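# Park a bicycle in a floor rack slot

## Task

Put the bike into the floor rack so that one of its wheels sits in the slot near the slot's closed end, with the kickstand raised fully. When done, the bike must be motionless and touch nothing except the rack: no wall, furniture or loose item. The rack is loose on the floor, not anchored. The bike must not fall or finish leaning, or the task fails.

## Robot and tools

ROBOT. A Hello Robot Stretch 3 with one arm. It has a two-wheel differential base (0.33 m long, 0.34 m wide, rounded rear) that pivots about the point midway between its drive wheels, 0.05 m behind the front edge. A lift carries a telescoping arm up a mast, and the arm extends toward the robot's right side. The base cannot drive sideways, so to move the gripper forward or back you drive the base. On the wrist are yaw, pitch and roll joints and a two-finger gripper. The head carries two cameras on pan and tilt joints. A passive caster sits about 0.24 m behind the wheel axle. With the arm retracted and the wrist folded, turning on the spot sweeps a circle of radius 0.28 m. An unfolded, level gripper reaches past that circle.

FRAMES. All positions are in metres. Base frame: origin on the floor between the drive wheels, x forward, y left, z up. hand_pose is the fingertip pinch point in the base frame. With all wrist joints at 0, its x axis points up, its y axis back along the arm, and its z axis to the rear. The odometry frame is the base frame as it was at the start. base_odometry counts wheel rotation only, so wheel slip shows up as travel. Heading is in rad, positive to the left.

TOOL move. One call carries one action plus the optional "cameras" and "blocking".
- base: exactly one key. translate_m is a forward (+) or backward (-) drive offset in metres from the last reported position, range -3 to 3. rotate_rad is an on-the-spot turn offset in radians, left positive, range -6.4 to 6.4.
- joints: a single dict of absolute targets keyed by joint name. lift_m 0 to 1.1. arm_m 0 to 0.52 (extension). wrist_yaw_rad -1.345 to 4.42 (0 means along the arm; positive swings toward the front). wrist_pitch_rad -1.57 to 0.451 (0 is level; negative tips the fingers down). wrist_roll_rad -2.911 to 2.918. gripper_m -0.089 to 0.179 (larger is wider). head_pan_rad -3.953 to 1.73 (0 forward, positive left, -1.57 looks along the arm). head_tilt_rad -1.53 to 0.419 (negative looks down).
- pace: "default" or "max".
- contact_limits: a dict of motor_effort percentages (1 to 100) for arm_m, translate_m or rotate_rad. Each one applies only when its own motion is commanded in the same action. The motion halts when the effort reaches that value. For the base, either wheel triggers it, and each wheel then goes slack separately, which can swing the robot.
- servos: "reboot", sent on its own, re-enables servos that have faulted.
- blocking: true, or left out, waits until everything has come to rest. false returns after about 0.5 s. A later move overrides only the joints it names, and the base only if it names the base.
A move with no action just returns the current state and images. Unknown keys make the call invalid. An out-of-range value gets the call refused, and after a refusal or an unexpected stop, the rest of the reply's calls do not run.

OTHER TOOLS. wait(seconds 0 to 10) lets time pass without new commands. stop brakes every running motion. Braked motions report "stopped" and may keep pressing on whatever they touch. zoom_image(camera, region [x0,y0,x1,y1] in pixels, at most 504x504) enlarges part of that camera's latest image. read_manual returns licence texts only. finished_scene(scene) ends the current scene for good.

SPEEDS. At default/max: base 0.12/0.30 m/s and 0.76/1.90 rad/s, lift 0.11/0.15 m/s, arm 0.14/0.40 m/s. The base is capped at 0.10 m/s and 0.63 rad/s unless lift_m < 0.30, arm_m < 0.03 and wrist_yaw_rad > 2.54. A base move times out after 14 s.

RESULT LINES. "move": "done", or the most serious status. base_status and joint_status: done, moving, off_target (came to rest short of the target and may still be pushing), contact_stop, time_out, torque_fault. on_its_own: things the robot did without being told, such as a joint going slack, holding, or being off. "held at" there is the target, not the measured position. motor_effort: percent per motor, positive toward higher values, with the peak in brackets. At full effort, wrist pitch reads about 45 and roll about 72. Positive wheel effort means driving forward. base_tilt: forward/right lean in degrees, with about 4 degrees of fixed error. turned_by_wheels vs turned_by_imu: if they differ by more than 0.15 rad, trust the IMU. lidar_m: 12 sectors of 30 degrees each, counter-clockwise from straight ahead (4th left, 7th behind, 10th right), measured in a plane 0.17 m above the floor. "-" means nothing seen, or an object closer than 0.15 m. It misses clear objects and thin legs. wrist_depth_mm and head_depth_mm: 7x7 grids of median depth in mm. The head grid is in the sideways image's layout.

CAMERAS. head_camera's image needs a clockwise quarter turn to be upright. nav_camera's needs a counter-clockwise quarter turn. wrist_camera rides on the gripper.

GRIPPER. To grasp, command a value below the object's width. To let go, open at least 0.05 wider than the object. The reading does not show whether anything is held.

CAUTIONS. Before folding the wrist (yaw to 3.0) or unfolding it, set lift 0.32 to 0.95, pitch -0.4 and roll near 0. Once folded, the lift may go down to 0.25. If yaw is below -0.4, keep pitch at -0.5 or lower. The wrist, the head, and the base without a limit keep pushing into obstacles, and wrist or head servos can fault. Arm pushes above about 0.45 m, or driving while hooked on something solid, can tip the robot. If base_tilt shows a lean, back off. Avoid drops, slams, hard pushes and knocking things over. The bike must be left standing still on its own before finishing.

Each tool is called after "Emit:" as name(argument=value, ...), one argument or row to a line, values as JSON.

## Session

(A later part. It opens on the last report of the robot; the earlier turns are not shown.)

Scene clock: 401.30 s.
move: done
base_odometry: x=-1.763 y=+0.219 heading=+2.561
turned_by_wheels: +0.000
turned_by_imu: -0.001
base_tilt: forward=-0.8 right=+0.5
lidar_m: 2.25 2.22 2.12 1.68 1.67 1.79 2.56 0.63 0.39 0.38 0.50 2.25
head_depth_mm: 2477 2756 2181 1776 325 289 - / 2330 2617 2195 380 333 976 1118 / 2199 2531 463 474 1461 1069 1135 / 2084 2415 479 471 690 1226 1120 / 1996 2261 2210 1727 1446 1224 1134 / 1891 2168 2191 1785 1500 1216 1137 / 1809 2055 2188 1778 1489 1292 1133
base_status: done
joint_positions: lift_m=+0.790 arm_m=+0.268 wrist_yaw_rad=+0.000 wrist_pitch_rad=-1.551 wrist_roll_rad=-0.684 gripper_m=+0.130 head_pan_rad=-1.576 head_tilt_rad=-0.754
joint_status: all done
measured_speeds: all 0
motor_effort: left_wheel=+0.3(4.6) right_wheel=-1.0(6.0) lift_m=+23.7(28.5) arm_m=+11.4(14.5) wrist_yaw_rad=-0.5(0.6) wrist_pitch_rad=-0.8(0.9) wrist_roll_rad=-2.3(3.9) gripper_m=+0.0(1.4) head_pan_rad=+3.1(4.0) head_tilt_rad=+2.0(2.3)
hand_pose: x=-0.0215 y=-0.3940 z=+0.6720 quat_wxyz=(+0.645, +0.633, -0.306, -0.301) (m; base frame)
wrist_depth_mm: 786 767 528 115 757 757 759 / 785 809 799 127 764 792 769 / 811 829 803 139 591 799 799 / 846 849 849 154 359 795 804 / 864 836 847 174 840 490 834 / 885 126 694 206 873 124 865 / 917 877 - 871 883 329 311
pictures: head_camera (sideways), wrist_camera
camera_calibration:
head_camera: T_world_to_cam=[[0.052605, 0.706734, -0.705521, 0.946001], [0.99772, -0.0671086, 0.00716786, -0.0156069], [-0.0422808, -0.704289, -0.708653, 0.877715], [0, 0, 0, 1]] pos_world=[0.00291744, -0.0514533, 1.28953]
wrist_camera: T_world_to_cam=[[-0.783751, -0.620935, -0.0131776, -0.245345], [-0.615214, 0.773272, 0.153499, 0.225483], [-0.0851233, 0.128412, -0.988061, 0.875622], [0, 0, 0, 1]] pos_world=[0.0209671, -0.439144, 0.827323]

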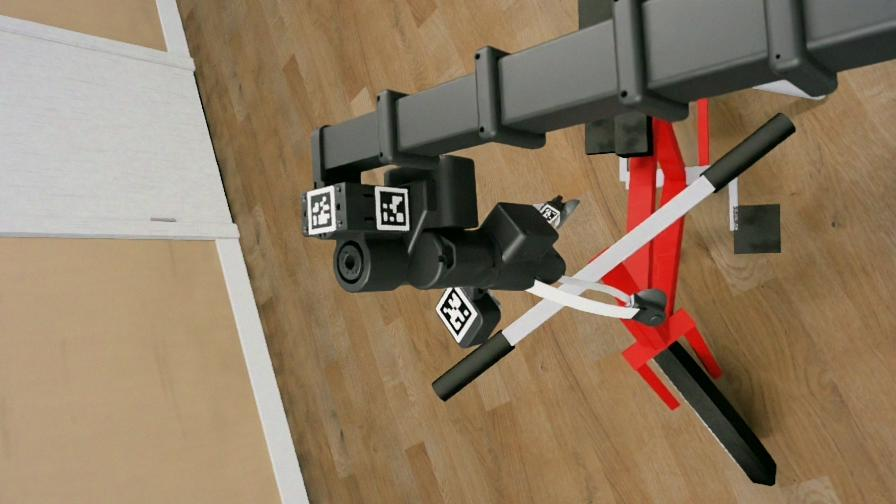

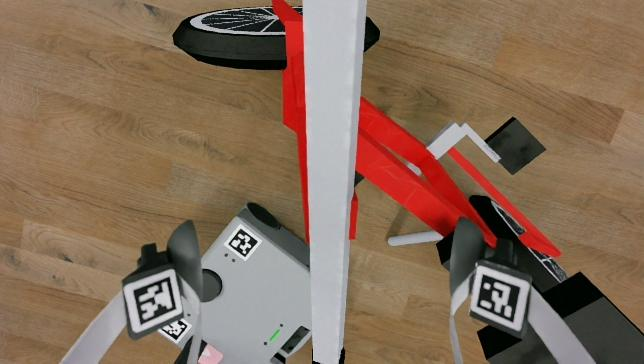

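Emit:
move(
  joints={"lift_m": 0.758},
  cameras=["wrist_camera"],
)

Emit:
move(
  joints={"gripper_m": -0.02},
  cameras=["wrist_camera", "head_camera"],
)

Scene clock: 410.23 s.
move: done
base_odometry: x=-1.763 y=+0.219 heading=+2.561
turned_by_wheels: +0.000
turned_by_imu: -0.001
base_tilt: forward=-0.8 right=+0.6
lidar_m: 2.25 2.21 2.13 1.68 1.67 1.79 2.55 0.63 0.39 0.38 0.50 2.26
head_depth_mm: 2477 2761 2193 1778 846 304 - / 2335 2642 2195 451 363 328 1097 / 2201 2516 2188 485 1471 1068 1137 / 2106 2403 2216 490 613 1221 1116 / 1999 2280 2186 1792 1431 1221 1136 / 1888 2161 2174 1776 1498 1222 1136 / 1800 2044 2182 1766 1500 1296 1134
base_status: not commanded
joint_positions: lift_m=+0.758 arm_m=+0.268 wrist_yaw_rad=+0.000 wrist_pitch_rad=-1.551 wrist_roll_rad=-0.684 gripper_m=+0.130 head_pan_rad=-1.576 head_tilt_rad=-0.754
joint_status: all done
measured_speeds: all 0
motor_effort: left_wheel=-0.4(1.6) right_wheel=-0.9(1.9) lift_m=+24.8(27.7) arm_m=+10.3(11.6) wrist_yaw_rad=-0.3(0.6) wrist_pitch_rad=-0.8(0.9) wrist_roll_rad=-2.2(2.4) gripper_m=-0.5(2.5) head_pan_rad=+2.6(3.9) head_tilt_rad=+2.2(3.4)
hand_pose: x=-0.0215 y=-0.3940 z=+0.6400 quat_wxyz=(+0.645, +0.633, -0.306, -0.301) (m; base frame)
wrist_depth_mm: 753 744 450 - 737 740 742 / 761 761 734 96 768 753 751 / 766 778 767 105 563 777 770 / 795 801 809 117 315 789 790 / 832 821 817 133 822 463 798 / 838 126 - 152 839 124 824 / 862 130 - 180 866 295 284
pictures: wrist_camera
camera_calibration:
wrist_camera: T_world_to_cam=[[-0.783751, -0.620936, -0.0131775, -0.245767], [-0.615215, 0.773272, 0.153499, 0.230396], [-0.0851234, 0.128412, -0.988061, 0.843996], [0, 0, 0, 1]] pos_world=[0.0209671, -0.439144, 0.795316]

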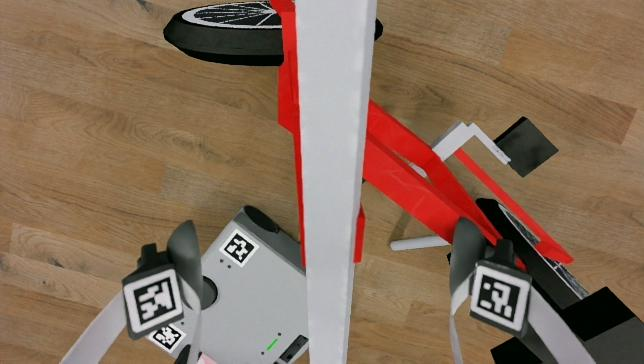

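Scene clock: 412.27 s.
move: done
base_odometry: x=-1.763 y=+0.219 heading=+2.561
turned_by_wheels: +0.000
turned_by_imu: +0.000
base_tilt: forward=-0.8 right=+0.5
lidar_m: 2.25 2.22 2.13 1.68 1.67 1.79 2.56 0.63 0.39 0.38 0.50 2.25
head_depth_mm: 2491 2740 2193 1787 845 304 - / 2321 2628 2180 452 364 329 1100 / 2190 2553 2200 485 1459 1072 1138 / 2093 2422 2175 490 590 1218 1123 / 1986 2275 2184 1776 1431 1225 1136 / 1892 2128 2193 1772 1502 1219 1135 / 1807 2039 2173 1772 1500 1295 1132
base_status: not commanded
joint_positions: lift_m=+0.758 arm_m=+0.268 wrist_yaw_rad=+0.000 wrist_pitch_rad=-1.547 wrist_roll_rad=-0.685 gripper_m=-0.019 head_pan_rad=-1.576 head_tilt_rad=-0.754
joint_status: all done
measured_speeds: all 0
motor_effort: left_wheel=+0.5(0.9) right_wheel=-0.9(1.8) lift_m=+31.3(31.3) arm_m=+9.2(10.6) wrist_yaw_rad=-0.1(0.6) wrist_pitch_rad=-1.4(1.5) wrist_roll_rad=-1.8(2.7) gripper_m=-16.0(97.6) head_pan_rad=+3.0(4.0) head_tilt_rad=+1.3(3.0)
hand_pose: x=-0.0215 y=-0.3949 z=+0.6400 quat_wxyz=(+0.646, +0.632, -0.306, -0.300) (m; base frame)
wrist_depth_mm: 749 739 458 89 719 728 735 / 760 759 748 95 731 758 757 / 798 770 762 105 568 772 786 / 815 778 809 116 312 800 780 / 834 827 821 135 346 418 817 / 845 824 127 133 129 289 819 / 873 839 110 188 843 318 287
pictures: head_camera (sideways), wrist_camera
camera_calibration:
head_camera: T_world_to_cam=[[0.0526049, 0.706734, -0.705521, 0.946001], [0.99772, -0.0671085, 0.00716785, -0.0156069], [-0.0422807, -0.704289, -0.708653, 0.877715], [0, 0, 0, 1]] pos_world=[0.00291745, -0.0514533, 1.28953]
wrist_camera: T_world_to_cam=[[-0.783084, -0.621819, -0.0109453, -0.248099], [-0.616041, 0.773153, 0.150757, 0.232805], [-0.0852811, 0.124798, -0.98851, 0.842906], [0, 0, 0, 1]] pos_world=[0.021019, -0.43946, 0.795409]

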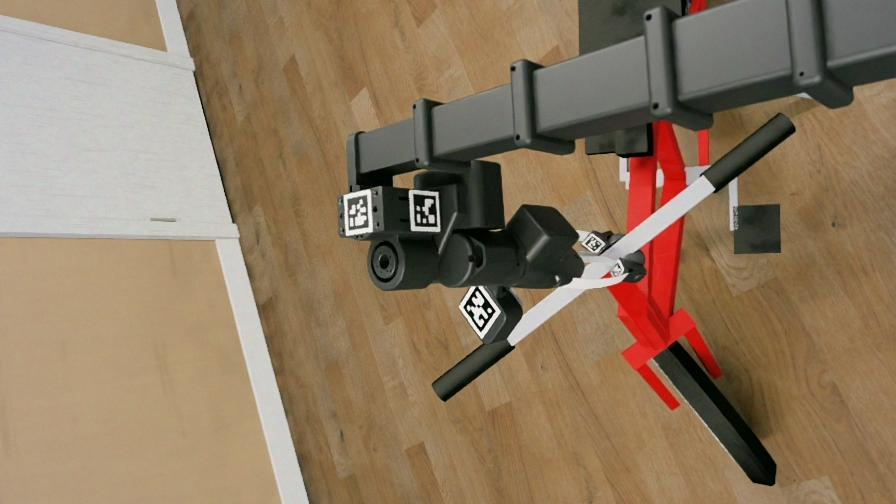

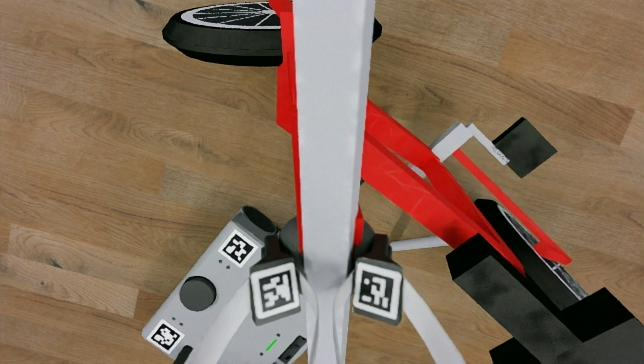

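Emit:
move(
  joints={"arm_m": 0.32, "lift_m": 0.765},
  cameras=[],
)

Emit:
move(
  joints={"arm_m": 0.37, "lift_m": 0.77},
)

Scene clock: 423.57 s.
move: contact_stop
base_odometry: x=-1.763 y=+0.219 heading=+2.561
turned_by_wheels: +0.000
turned_by_imu: -0.002
base_tilt: forward=-0.8 right=+0.5
lidar_m: 2.25 2.22 2.13 1.67 1.67 1.80 2.56 0.69 0.38 0.37 0.51 2.25
head_depth_mm: 2496 2748 2199 1791 850 302 - / 2326 2656 2200 423 355 326 1121 / 2192 2536 522 526 1500 1091 1136 / 2101 2425 521 548 718 1250 1132 / 2006 2286 2193 1647 1469 1245 1137 / 1901 2145 2209 1731 1490 1216 1139 / 1810 2038 2189 1779 1496 1293 1135
base_status: not commanded
joint_positions: lift_m=+0.767 arm_m=+0.320 wrist_yaw_rad=+0.004 wrist_pitch_rad=-1.556 wrist_roll_rad=-0.688 gripper_m=-0.019 head_pan_rad=-1.576 head_tilt_rad=-0.754
joint_status: lift_m contact_stop (moved +0.009 of +0.007); the others done
measured_speeds: translate_m=+0.000 rotate_rad=+0.000 lift_m=+0.002 arm_m=+0.000 wrist_yaw_rad=+0.000 wrist_pitch_rad=+0.000 wrist_roll_rad=+0.000 head_pan_rad=+0.000 head_tilt_rad=+0.000
on_its_own: lift_m is slack since a contact_stop
motor_effort: left_wheel=-2.0(2.4) right_wheel=+12.5(12.9) lift_m=+26.2(46.9) arm_m=+17.4(20.2) wrist_yaw_rad=-2.9(3.4) wrist_pitch_rad=+0.2(1.5) wrist_roll_rad=-0.6(2.1) gripper_m=-14.6(19.6) head_pan_rad=+3.2(3.8) head_tilt_rad=+0.7(2.6)
hand_pose: x=-0.0216 y=-0.4448 z=+0.6493 quat_wxyz=(+0.645, +0.635, -0.303, -0.299) (m; base frame)
wrist_depth_mm: 749 736 755 92 742 743 733 / 754 772 749 98 765 747 746 / 793 794 778 107 784 771 761 / 809 806 809 119 527 793 796 / 832 840 840 135 346 624 809 / 856 859 128 133 293 291 842 / 889 869 109 174 858 299 293
pictures: none
No camera images: "cameras" was empty.

not run: a stop that you did not command came earlier in this reply.

Emit:
move(
  joints={"arm_m": 0.37},
)

Scene clock: 429.93 s.
move: done
base_odometry: x=-1.763 y=+0.219 heading=+2.561
turned_by_wheels: +0.000
turned_by_imu: -0.001
base_tilt: forward=-0.8 right=+0.5
lidar_m: 2.25 2.22 2.12 1.68 1.67 1.79 2.55 0.70 0.55 0.57 0.52 2.25
head_depth_mm: 2490 2771 2191 1781 360 293 - / 2315 2631 2183 389 350 333 1121 / 2190 2539 522 1683 1512 1226 1136 / 2086 2413 547 607 882 1269 1127 / 1985 2297 2203 791 982 1269 1128 / 1892 2168 2196 1731 1500 1224 1131 / 1791 2042 2193 1770 1496 1297 1137
base_status: not commanded
joint_positions: lift_m=+0.775 arm_m=+0.370 wrist_yaw_rad=+0.004 wrist_pitch_rad=-1.555 wrist_roll_rad=-0.688 gripper_m=-0.019 head_pan_rad=-1.576 head_tilt_rad=-0.754
joint_status: all done
measured_speeds: translate_m=+0.000 rotate_rad=+0.000 lift_m=+0.001 arm_m=+0.000 wrist_yaw_rad=+0.000 wrist_pitch_rad=+0.000 wrist_roll_rad=+0.000 head_pan_rad=+0.000 head_tilt_rad=+0.000
on_its_own: lift_m is slack since a contact_stop (your +0.765 is given up)
motor_effort: left_wheel=-2.1(3.3) right_wheel=+11.6(13.2) lift_m=+26.3(28.7) arm_m=+15.4(19.6) wrist_yaw_rad=-3.1(3.5) wrist_pitch_rad=+0.1(0.3) wrist_roll_rad=-1.2(1.2) gripper_m=-14.7(15.9) head_pan_rad=+2.8(4.1) head_tilt_rad=+1.8(3.5)
hand_pose: x=-0.0216 y=-0.4949 z=+0.6571 quat_wxyz=(+0.645, +0.635, -0.303, -0.299) (m; base frame)
wrist_depth_mm: 762 740 742 95 729 736 729 / 804 754 464 101 770 771 770 / 796 791 770 110 787 815 789 / 819 803 834 120 586 789 790 / 827 834 840 136 342 834 813 / 878 866 126 133 288 394 845 / 886 885 108 168 860 295 297
pictures: head_camera (sideways), nav_camera (sideways), wrist_camera
camera_calibration:
head_camera: T_world_to_cam=[[0.0526048, 0.706732, -0.705523, 0.946004], [0.99772, -0.0671084, 0.00716808, -0.0156072], [-0.0422806, -0.704292, -0.70865, 0.877711], [0, 0, 0, 1]] pos_world=[0.00291746, -0.0514534, 1.28953]
nav_camera: T_world_to_cam=[[-0.00628742, -0.666396, 0.745571, -0.925736], [-0.999975, 0.00187862, -0.0067537, 0.0651742], [0.00309999, -0.745595, -0.666392, 0.829565], [0, 0, 0, 1]] pos_world=[0.0567804, 0.00149038, 1.24346]
wrist_camera: T_world_to_cam=[[-0.778898, -0.62695, -0.0158582, -0.309351], [-0.621196, 0.76778, 0.156937, 0.300639], [-0.0862158, 0.132089, -0.987481, 0.87525], [0, 0, 0, 1]] pos_world=[0.0212627, -0.540383, 0.812206]

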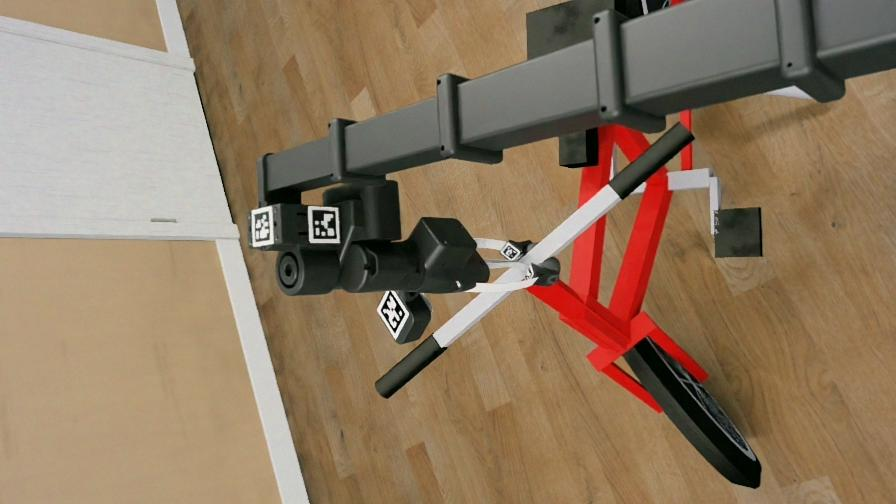

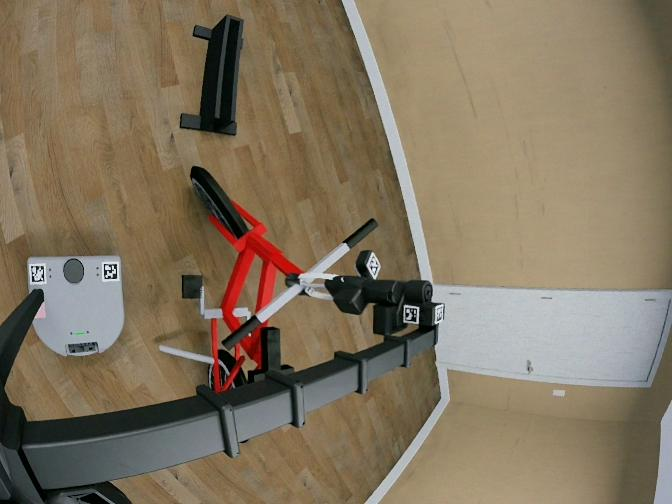

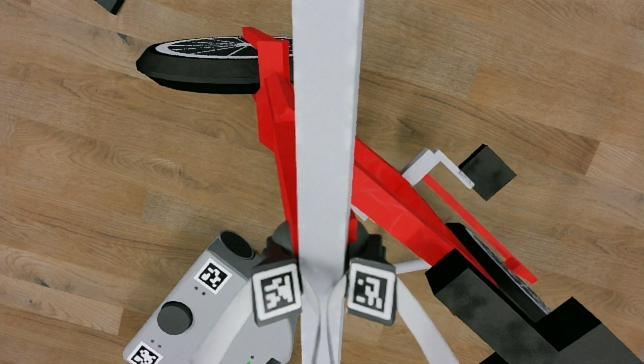

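Emit:
move(
  joints={"arm_m": 0.41, "head_pan_rad": -1.3, "head_tilt_rad": -0.85},
)

Scene clock: 436.00 s.
move: done
base_odometry: x=-1.763 y=+0.219 heading=+2.561
turned_by_wheels: +0.000
turned_by_imu: -0.001
base_tilt: forward=-0.8 right=+0.5
lidar_m: 2.25 2.22 2.12 1.68 1.67 1.79 2.55 0.72 0.55 0.58 0.53 2.25
head_depth_mm: 2079 531 552 1618 854 1188 1103 / 2037 2268 579 1582 1125 1237 1113 / 2000 2268 1804 896 1343 1213 1121 / 1938 2230 1916 1656 1111 1249 1115 / 1909 2196 1966 1645 1269 1246 1116 / 1862 2175 1970 1648 1411 1245 1109 / 1824 2116 1936 1651 1369 1247 1109
base_status: not commanded
joint_positions: lift_m=+0.779 arm_m=+0.410 wrist_yaw_rad=+0.004 wrist_pitch_rad=-1.555 wrist_roll_rad=-0.688 gripper_m=-0.019 head_pan_rad=-1.306 head_tilt_rad=-0.839
joint_status: all done
measured_speeds: translate_m=+0.000 rotate_rad=+0.000 lift_m=+0.001 arm_m=+0.000 wrist_yaw_rad=+0.000 wrist_pitch_rad=+0.000 wrist_roll_rad=+0.000 head_pan_rad=+0.000 head_tilt_rad=+0.000
on_its_own: lift_m is slack since a contact_stop (your +0.765 is given up)
motor_effort: left_wheel=-1.7(2.7) right_wheel=+9.0(11.9) lift_m=+27.8(28.9) arm_m=+14.3(18.1) wrist_yaw_rad=-2.5(3.3) wrist_pitch_rad=+0.1(0.2) wrist_roll_rad=-0.5(1.2) gripper_m=-14.4(16.6) head_pan_rad=+3.1(6.2) head_tilt_rad=-4.7(6.4)
hand_pose: x=-0.0216 y=-0.5350 z=+0.6611 quat_wxyz=(+0.645, +0.635, -0.303, -0.299) (m; base frame)
wrist_depth_mm: 750 768 755 99 734 757 759 / 763 784 448 105 765 759 769 / 800 792 780 114 773 785 770 / 826 829 814 123 625 789 800 / 841 854 837 136 445 821 826 / 884 882 126 133 291 573 850 / 904 913 107 864 880 297 313
pictures: head_camera (sideways), nav_camera (sideways), wrist_camera
camera_calibration:
head_camera: T_world_to_cam=[[-0.152709, 0.750662, -0.642795, 0.865517], [0.979615, 0.200876, 0.0018577, -0.00858275], [0.130517, -0.629408, -0.766036, 0.951285], [0, 0, 0, 1]] pos_world=[0.0164214, -0.0492404, 1.28508]
nav_camera: T_world_to_cam=[[0.187531, -0.702873, 0.68615, -0.849479], [-0.964455, -0.264153, -0.00699711, 0.0652737], [0.186167, -0.660449, -0.727426, 0.907831], [0, 0, 0, 1]] pos_world=[0.0532489, 0.0197426, 1.24371]
wrist_camera: T_world_to_cam=[[-0.778876, -0.626983, -0.0156539, -0.334559], [-0.621223, 0.767809, 0.156686, 0.330962], [-0.0862202, 0.131763, -0.987524, 0.884291], [0, 0, 0, 1]] pos_world=[0.0212649, -0.580396, 0.816165]

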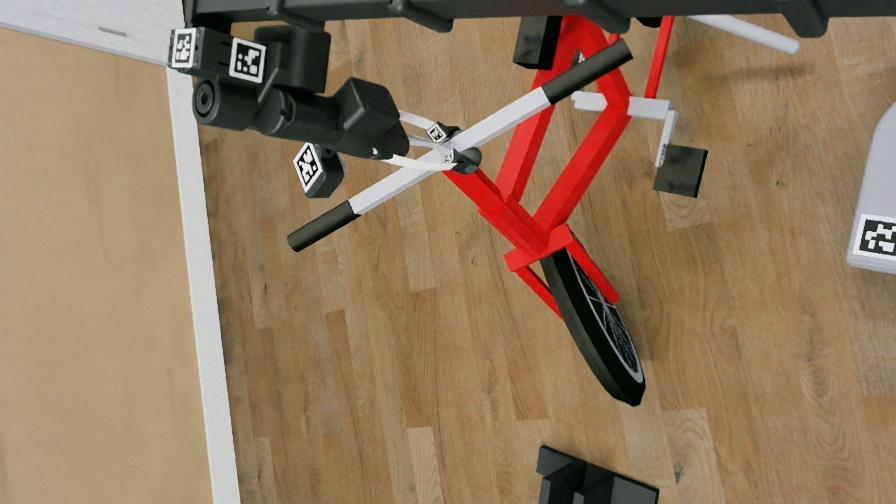

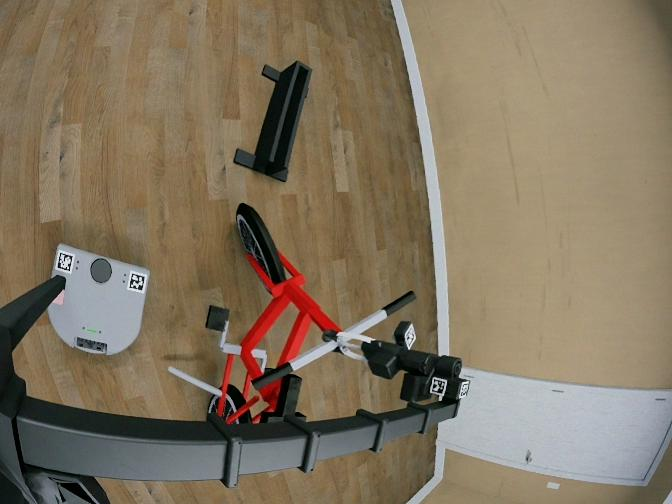

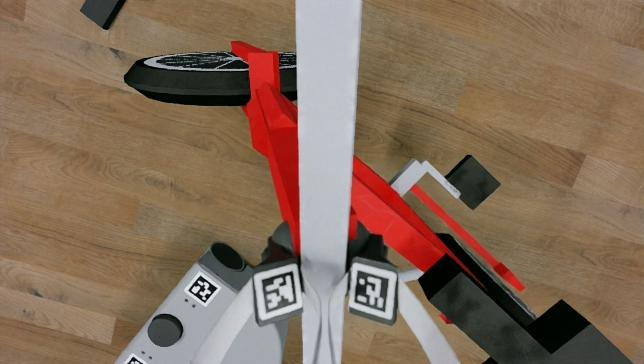

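Emit:
move(
  joints={"gripper_m": -0.05, "arm_m": 0.415},
  cameras=[],
)

Emit:
move(
  joints={"gripper_m": -0.089, "wrist_roll_rad": 0.1},
  base={"translate_m": 0.03},
)

Scene clock: 453.43 s.
move: done
base_odometry: x=-1.763 y=+0.219 heading=+2.561
turned_by_wheels: +0.000
turned_by_imu: -0.001
base_tilt: forward=-0.8 right=+0.5
lidar_m: 2.25 2.22 2.12 1.69 1.67 1.79 2.56 0.72 0.55 0.58 0.53 2.25
head_depth_mm: 2088 535 553 1591 864 1192 1101 / 2029 2238 587 1580 1113 1233 1115 / 1989 2255 1807 881 1338 1213 1111 / 1968 2240 1895 1635 1113 1248 1116 / 1905 2190 1947 1639 1265 1254 1114 / 1875 2184 1938 1638 1416 1251 1116 / 1826 2107 1950 1639 1375 1250 1111
base_status: not commanded
joint_positions: lift_m=+0.779 arm_m=+0.415 wrist_yaw_rad=+0.004 wrist_pitch_rad=-1.555 wrist_roll_rad=-0.688 gripper_m=-0.049 head_pan_rad=-1.306 head_tilt_rad=-0.839
joint_status: all done
measured_speeds: all 0
on_its_own: lift_m is slack since a contact_stop (your +0.765 is given up)
motor_effort: left_wheel=-2.1(2.8) right_wheel=+4.8(8.6) lift_m=+28.0(29.4) arm_m=+14.0(16.4) wrist_yaw_rad=-2.9(3.7) wrist_pitch_rad=+0.0(0.1) wrist_roll_rad=-0.7(1.1) gripper_m=-28.2(99.5) head_pan_rad=+2.4(3.6) head_tilt_rad=-4.7(6.8)
hand_pose: x=-0.0216 y=-0.5400 z=+0.6615 quat_wxyz=(+0.645, +0.635, -0.303, -0.299) (m; base frame)
wrist_depth_mm: 767 750 763 99 744 744 756 / 789 764 447 106 765 769 763 / 790 792 786 114 790 793 779 / 836 819 823 125 614 797 794 / 847 829 841 137 345 865 809 / 865 880 127 133 290 844 835 / 894 899 106 165 887 299 309
pictures: none
No camera images: "cameras" was empty.

Scene clock: 454.70 s.
move: off_target
base_odometry: x=-1.788 y=+0.236 heading=+2.561
turned_by_wheels: +0.000
turned_by_imu: +0.000
base_tilt: forward=-0.8 right=+0.4
lidar_m: 2.22 2.19 2.14 1.70 1.68 1.80 2.58 0.72 0.55 0.56 0.57 2.24
head_depth_mm: 2053 537 557 1612 913 1196 1098 / 2021 2190 586 1617 1161 1236 1117 / 1990 2271 1960 893 1146 1232 1111 / 1938 2221 1956 1637 1114 1247 1113 / 1896 2203 1946 1644 1223 1254 1114 / 1852 2177 1965 1650 1364 1245 1113 / 1802 2112 1942 1647 1369 1248 1112
base_status: done
joint_positions: lift_m=+0.785 arm_m=+0.415 wrist_yaw_rad=+0.011 wrist_pitch_rad=-1.555 wrist_roll_rad=+0.076 gripper_m=-0.087 head_pan_rad=-1.306 head_tilt_rad=-0.839
joint_status: wrist_roll_rad off_target (ended at +0.076, target +0.100); the others done
measured_speeds: all 0
on_its_own: lift_m is slack since a contact_stop (your +0.765 is given up)
motor_effort: left_wheel=+2.0(8.9) right_wheel=+1.1(14.1) lift_m=+27.4(28.8) arm_m=+11.5(15.1) wrist_yaw_rad=-8.9(23.0) wrist_pitch_rad=+0.0(0.2) wrist_roll_rad=+7.1(17.9) gripper_m=-47.7(100.0) head_pan_rad=+3.0(3.7) head_tilt_rad=-5.0(6.9)
hand_pose: x=-0.0218 y=-0.5399 z=+0.6672 quat_wxyz=(+0.487, +0.479, -0.520, -0.512) (m; base frame)
wrist_depth_mm: 758 756 743 738 741 757 741 / 803 781 771 774 764 780 770 / 802 797 486 129 603 602 289 / 833 810 348 297 335 279 274 / 816 844 825 142 837 850 323 / 896 903 127 133 840 859 846 / 885 903 876 153 126 872 899
pictures: head_camera (sideways), nav_camera (sideways), wrist_camera
camera_calibration:
head_camera: T_world_to_cam=[[-0.152872, 0.750732, -0.642676, 0.865362], [0.979578, 0.201054, 0.00184794, -0.00856982], [0.1306, -0.629269, -0.766136, 0.951415], [0, 0, 0, 1]] pos_world=[0.0164297, -0.049236, 1.28508]
nav_camera: T_world_to_cam=[[0.187686, -0.702942, 0.686037, -0.849332], [-0.964408, -0.264327, -0.00699751, 0.0652739], [0.186257, -0.660306, -0.727533, 0.90797], [0, 0, 0, 1]] pos_world=[0.053243, 0.01976, 1.24371]
wrist_camera: T_world_to_cam=[[-0.996466, 0.0798134, -0.0261685, 0.046115], [0.0749135, 0.985406, 0.15285, 0.468891], [0.0379861, 0.150349, -0.987903, 0.904005], [0, 0, 0, 1]] pos_world=[-0.0235138, -0.601645, 0.822606]

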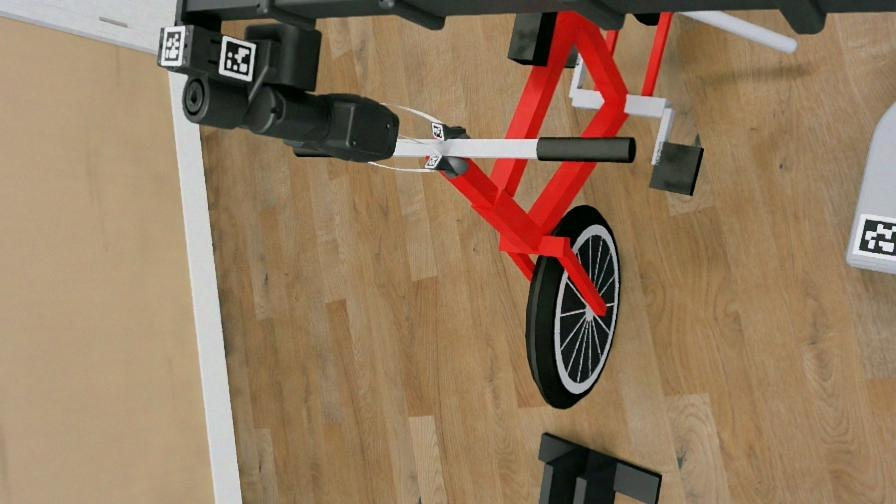

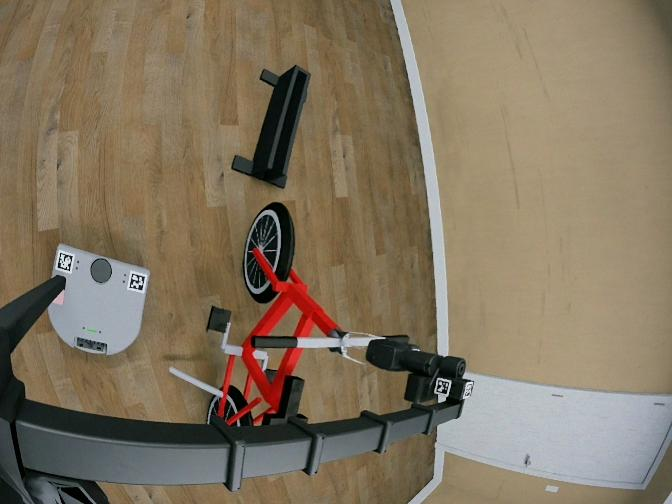

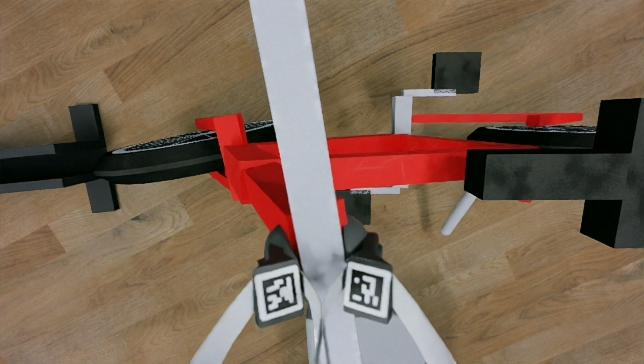

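Emit:
zoom_image(
  camera="wrist_camera",
  region=[0, 60, 320, 260],
)

Emit:
zoom_image(
  camera="head_camera",
  region=[460, 180, 700, 504],
)

Scaled by 1.575.

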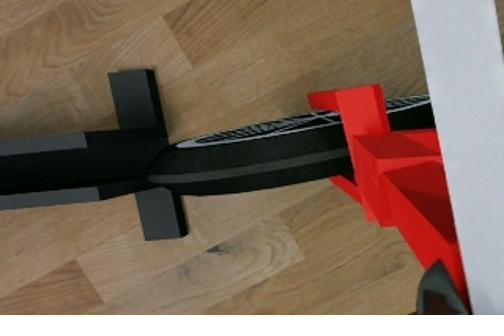

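Scaled by 1.556 from the camera's 896x504 image, which has a finer 1280x720 frame.

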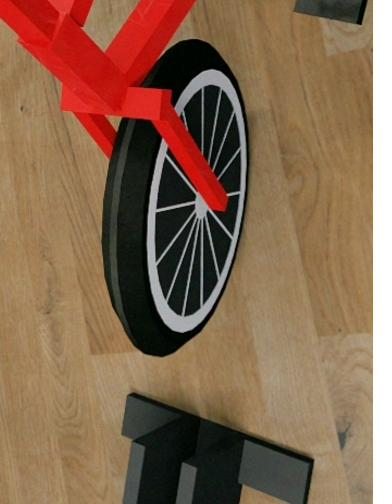

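Emit:
move(
  joints={"head_pan_rad": -1.0, "head_tilt_rad": -0.85},
  cameras=["head_camera"],
)

Emit:
zoom_image(
  camera="head_camera",
  region=[400, 100, 800, 420],
)

Scene clock: 489.93 s.
move: done
base_odometry: x=-1.788 y=+0.236 heading=+2.561
turned_by_wheels: +0.000
turned_by_imu: -0.001
base_tilt: forward=-0.8 right=+0.4
lidar_m: 2.22 2.19 2.14 1.69 1.68 1.81 2.59 0.73 0.55 0.56 0.57 2.24
head_depth_mm: 1844 2131 1957 1656 864 1099 1115 / 1853 2186 1970 1641 1008 1212 1121 / 1882 2202 1951 1659 1127 1254 1114 / 1896 2192 1946 1647 1216 1251 1111 / 1928 2195 1955 1648 1402 1251 1114 / 1939 2223 1948 1640 1367 1246 1115 / 1940 2216 1939 1644 1413 1251 1113
base_status: not commanded
joint_positions: lift_m=+0.785 arm_m=+0.415 wrist_yaw_rad=+0.011 wrist_pitch_rad=-1.555 wrist_roll_rad=+0.076 gripper_m=-0.084 head_pan_rad=-1.006 head_tilt_rad=-0.839
joint_status: all done
measured_speeds: all 0
on_its_own: gripper_m is held at -0.085, not at your -0.089, by its stall guard, which is not easing now; lift_m is slack since a contact_stop (your +0.765 is given up)
motor_effort: left_wheel=+2.0(2.5) right_wheel=+0.4(0.9) lift_m=+27.9(28.7) arm_m=-4.3(5.6) wrist_yaw_rad=-9.2(9.5) wrist_pitch_rad=+0.0(0.1) wrist_roll_rad=+7.6(7.9) gripper_m=-17.1(17.7) head_pan_rad=+2.1(4.8) head_tilt_rad=-6.1(6.7)
hand_pose: x=-0.0218 y=-0.5399 z=+0.6673 quat_wxyz=(+0.487, +0.479, -0.520, -0.512) (m; base frame)
wrist_depth_mm: 768 754 764 748 744 762 733 / 807 764 786 779 755 775 770 / 807 810 482 130 602 607 295 / 843 816 345 297 335 280 277 / 861 862 827 142 837 834 319 / 890 878 128 132 818 872 861 / 932 904 914 154 124 889 905
pictures: head_camera (sideways)
camera_calibration:
head_camera: T_world_to_cam=[[-0.367737, 0.672114, -0.642676, 0.866673], [0.876529, 0.481346, 0.00184794, -0.00794121], [0.310591, -0.562644, -0.766136, 0.950317], [0, 0, 0, 1]] pos_world=[0.0305078, -0.0439903, 1.28508]

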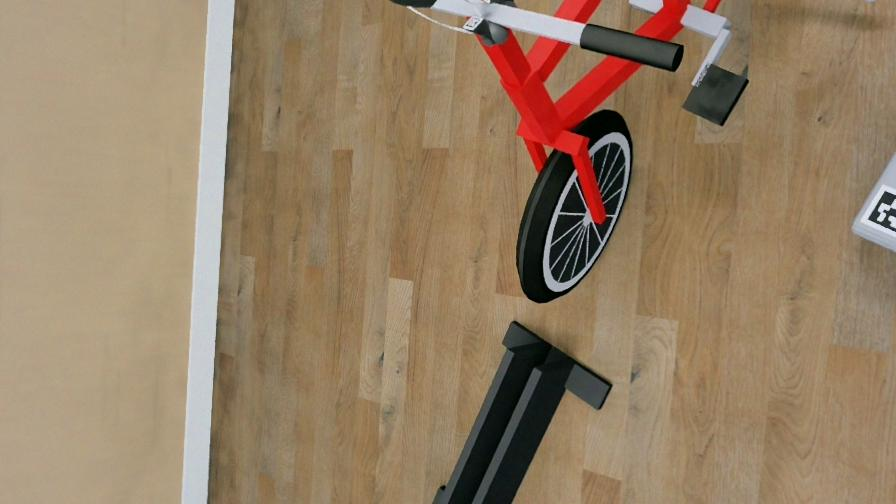

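Scaled by 1.260 from the camera's 896x504 image, which has a finer 1280x720 frame.

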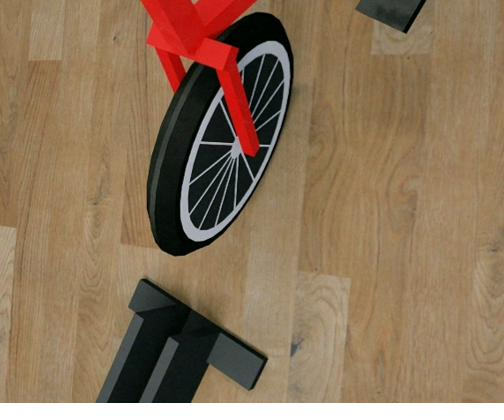

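Emit:
move(
  base={"translate_m": 0.05},
  cameras=["wrist_camera","head_camera"],
)

Emit:
zoom_image(
  camera="wrist_camera",
  region=[0, 90, 240, 230],
)

Emit:
zoom_image(
  camera="head_camera",
  region=[440, 200, 680, 420],
)

Scene clock: 524.70 s.
move: done
base_odometry: x=-1.830 y=+0.263 heading=+2.561
turned_by_wheels: +0.000
turned_by_imu: +0.000
base_tilt: forward=-0.8 right=+0.5
lidar_m: 2.17 2.15 2.16 1.72 1.70 1.82 2.63 0.73 0.55 0.56 0.57 2.22
head_depth_mm: 1830 2152 1969 1653 870 1190 1115 / 1846 2138 1960 1648 1005 1210 1116 / 1860 2175 1945 1638 1115 1254 1123 / 1880 2215 1963 1640 1229 1252 1118 / 1890 2191 1962 1648 1382 1249 1113 / 1921 2178 1952 1641 1372 1251 1112 / 1923 2210 1929 1638 1413 1247 1108
base_status: done
joint_positions: lift_m=+0.785 arm_m=+0.415 wrist_yaw_rad=+0.011 wrist_pitch_rad=-1.555 wrist_roll_rad=+0.076 gripper_m=-0.084 head_pan_rad=-1.006 head_tilt_rad=-0.839
joint_status: not commanded
measured_speeds: all 0
on_its_own: gripper_m is held at -0.085, not at your -0.089, by its stall guard, which is not easing now; lift_m is slack since a contact_stop (your +0.765 is given up)
motor_effort: left_wheel=+4.7(7.3) right_wheel=-3.0(10.5) lift_m=+29.2(29.8) arm_m=-8.4(11.0) wrist_yaw_rad=-9.0(10.0) wrist_pitch_rad=+0.0(0.1) wrist_roll_rad=+7.5(8.0) gripper_m=-18.0(18.2) head_pan_rad=+2.3(3.6) head_tilt_rad=-5.7(6.4)
hand_pose: x=-0.0219 y=-0.5399 z=+0.6675 quat_wxyz=(+0.487, +0.480, -0.520, -0.512) (m; base frame)
wrist_depth_mm: 778 746 120 768 750 729 748 / 801 769 780 760 761 755 780 / 805 820 467 140 587 591 280 / 828 803 348 150 337 283 278 / 847 855 845 140 840 837 320 / 848 882 127 132 848 862 870 / 903 913 892 154 881 895 887
pictures: head_camera (sideways), wrist_camera
camera_calibration:
head_camera: T_world_to_cam=[[-0.367854, 0.67205, -0.642676, 0.866674], [0.876445, 0.481499, 0.00184794, -0.0079407], [0.31069, -0.56259, -0.766136, 0.950316], [0, 0, 0, 1]] pos_world=[0.0305155, -0.043986, 1.28508]
wrist_camera: T_world_to_cam=[[-0.996486, 0.079568, -0.0261683, 0.0459817], [0.0746709, 0.985424, 0.15285, 0.468814], [0.0379489, 0.150359, -0.987903, 0.904287], [0, 0, 0, 1]] pos_world=[-0.0235033, -0.601606, 0.822893]

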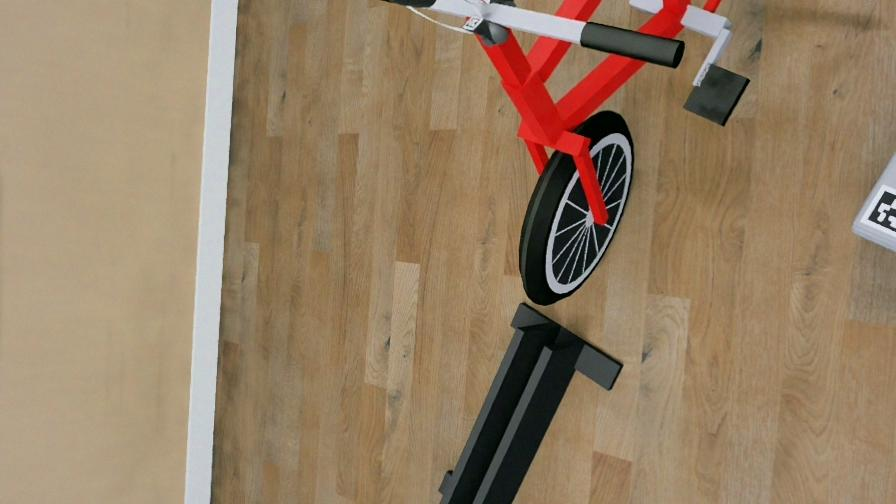

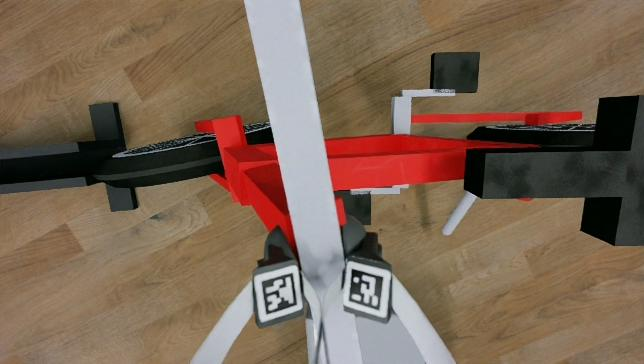

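Scaled by 2.100.

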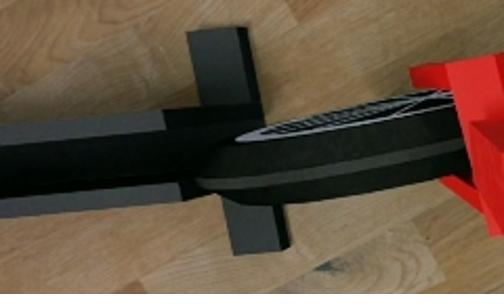

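Scaled by 2.100 from the camera's 896x504 image, which has a finer 1280x720 frame.

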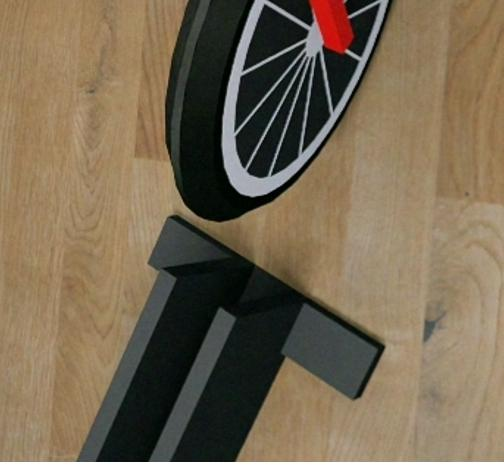

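Emit:
move(
  base={"translate_m": 0.05},
  joints={"head_pan_rad": -0.95, "head_tilt_rad": -0.8},
)

Emit:
zoom_image(
  camera="wrist_camera",
  region=[0, 90, 240, 230],
)

Emit:
zoom_image(
  camera="head_camera",
  region=[440, 200, 680, 420],
)

Scene clock: 574.83 s.
move: done
base_odometry: x=-1.872 y=+0.291 heading=+2.561
turned_by_wheels: +0.000
turned_by_imu: +0.000
base_tilt: forward=-0.9 right=+0.5
lidar_m: 2.12 2.10 2.19 1.73 1.72 1.85 2.67 0.73 0.55 0.56 0.57 2.20
head_depth_mm: 1770 2042 2057 1709 848 1013 1128 / 1798 2089 2050 1708 1038 1247 1122 / 1823 2103 2060 1694 1124 1255 1125 / 1848 2160 2054 1702 1271 1266 1124 / 1880 2187 2056 1718 1373 1265 1124 / 1896 2209 2053 1694 1402 1265 1122 / 1920 2243 2047 1697 1442 1264 1121
base_status: done
joint_positions: lift_m=+0.786 arm_m=+0.415 wrist_yaw_rad=+0.012 wrist_pitch_rad=-1.555 wrist_roll_rad=+0.076 gripper_m=-0.084 head_pan_rad=-0.956 head_tilt_rad=-0.803
joint_status: all done
measured_speeds: all 0
on_its_own: gripper_m is held at -0.085, not at your -0.089, by its stall guard, which is not easing now; lift_m is slack since a contact_stop (your +0.765 is given up); wrist_yaw_rad is at rest, and its effort (-9.9) is outside its rest range (-9 to +9)
motor_effort: left_wheel=+4.9(6.9) right_wheel=-3.1(10.1) lift_m=+28.1(28.9) arm_m=-1.5(4.4) wrist_yaw_rad=-9.9(10.9) wrist_pitch_rad=+0.0(0.1) wrist_roll_rad=+7.4(8.0) gripper_m=-17.0(18.4) head_pan_rad=+3.4(4.1) head_tilt_rad=+2.0(5.4)
hand_pose: x=-0.0219 y=-0.5399 z=+0.6679 quat_wxyz=(+0.487, +0.480, -0.520, -0.512) (m; base frame)
wrist_depth_mm: 774 770 121 762 759 757 744 / 785 789 779 769 768 763 781 / 805 800 534 489 598 598 276 / 830 507 464 150 336 278 277 / 862 845 850 141 845 843 824 / 860 878 128 133 872 847 856 / 912 882 904 154 886 866 890
pictures: head_camera (sideways), nav_camera (sideways), wrist_camera
camera_calibration:
head_camera: T_world_to_cam=[[-0.387416, 0.633639, -0.669635, 0.901921], [0.851233, 0.524772, 0.0040834, -0.0106974], [0.353993, -0.568434, -0.742679, 0.919549], [0, 0, 0, 1]] pos_world=[0.0330107, -0.0431759, 1.28693]
nav_camera: T_world_to_cam=[[0.402856, -0.575562, 0.711643, -0.884014], [-0.815209, -0.579126, -0.00690135, 0.0642389], [0.416104, -0.577357, -0.702507, 0.87402], [0, 0, 0, 1]] pos_world=[0.0448157, 0.0330197, 1.24355]
wrist_camera: T_world_to_cam=[[-0.996584, 0.0783348, -0.0261683, 0.0452979], [0.0734513, 0.985516, 0.15285, 0.468788], [0.0377628, 0.150406, -0.987903, 0.904641], [0, 0, 0, 1]] pos_world=[-0.0234517, -0.601609, 0.823229]

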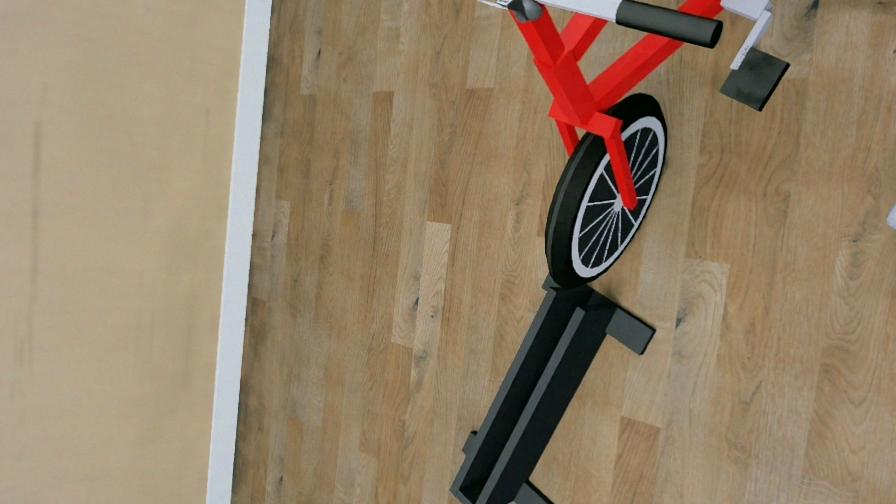

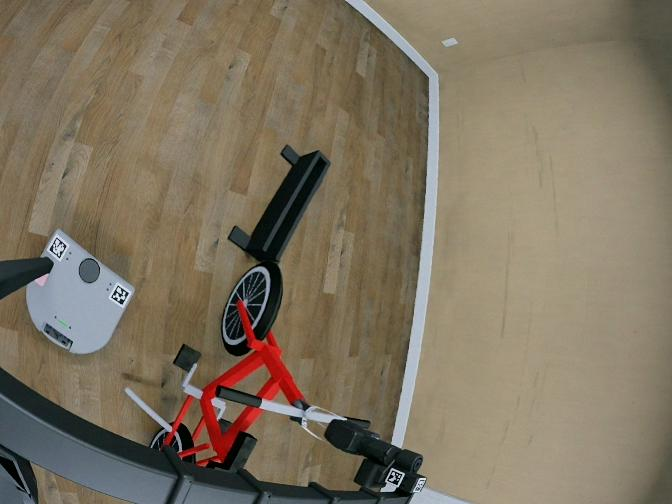

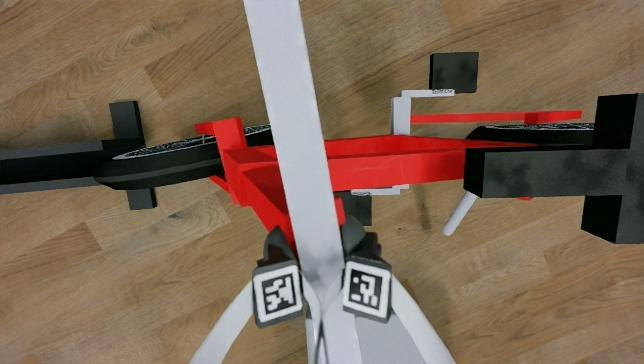

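Scaled by 2.100.

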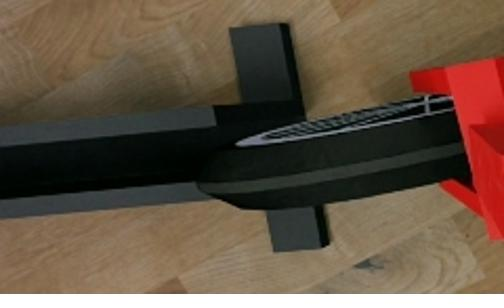

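Scaled by 2.100 from the camera's 896x504 image, which has a finer 1280x720 frame.

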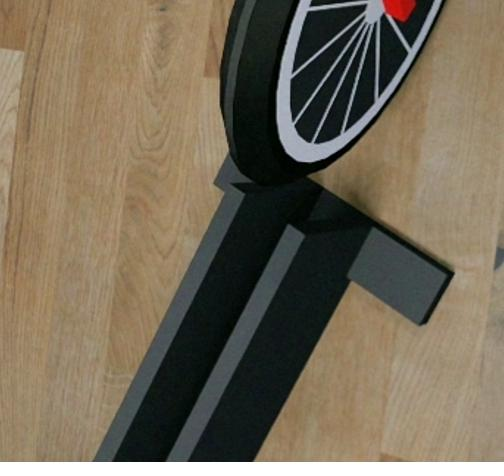

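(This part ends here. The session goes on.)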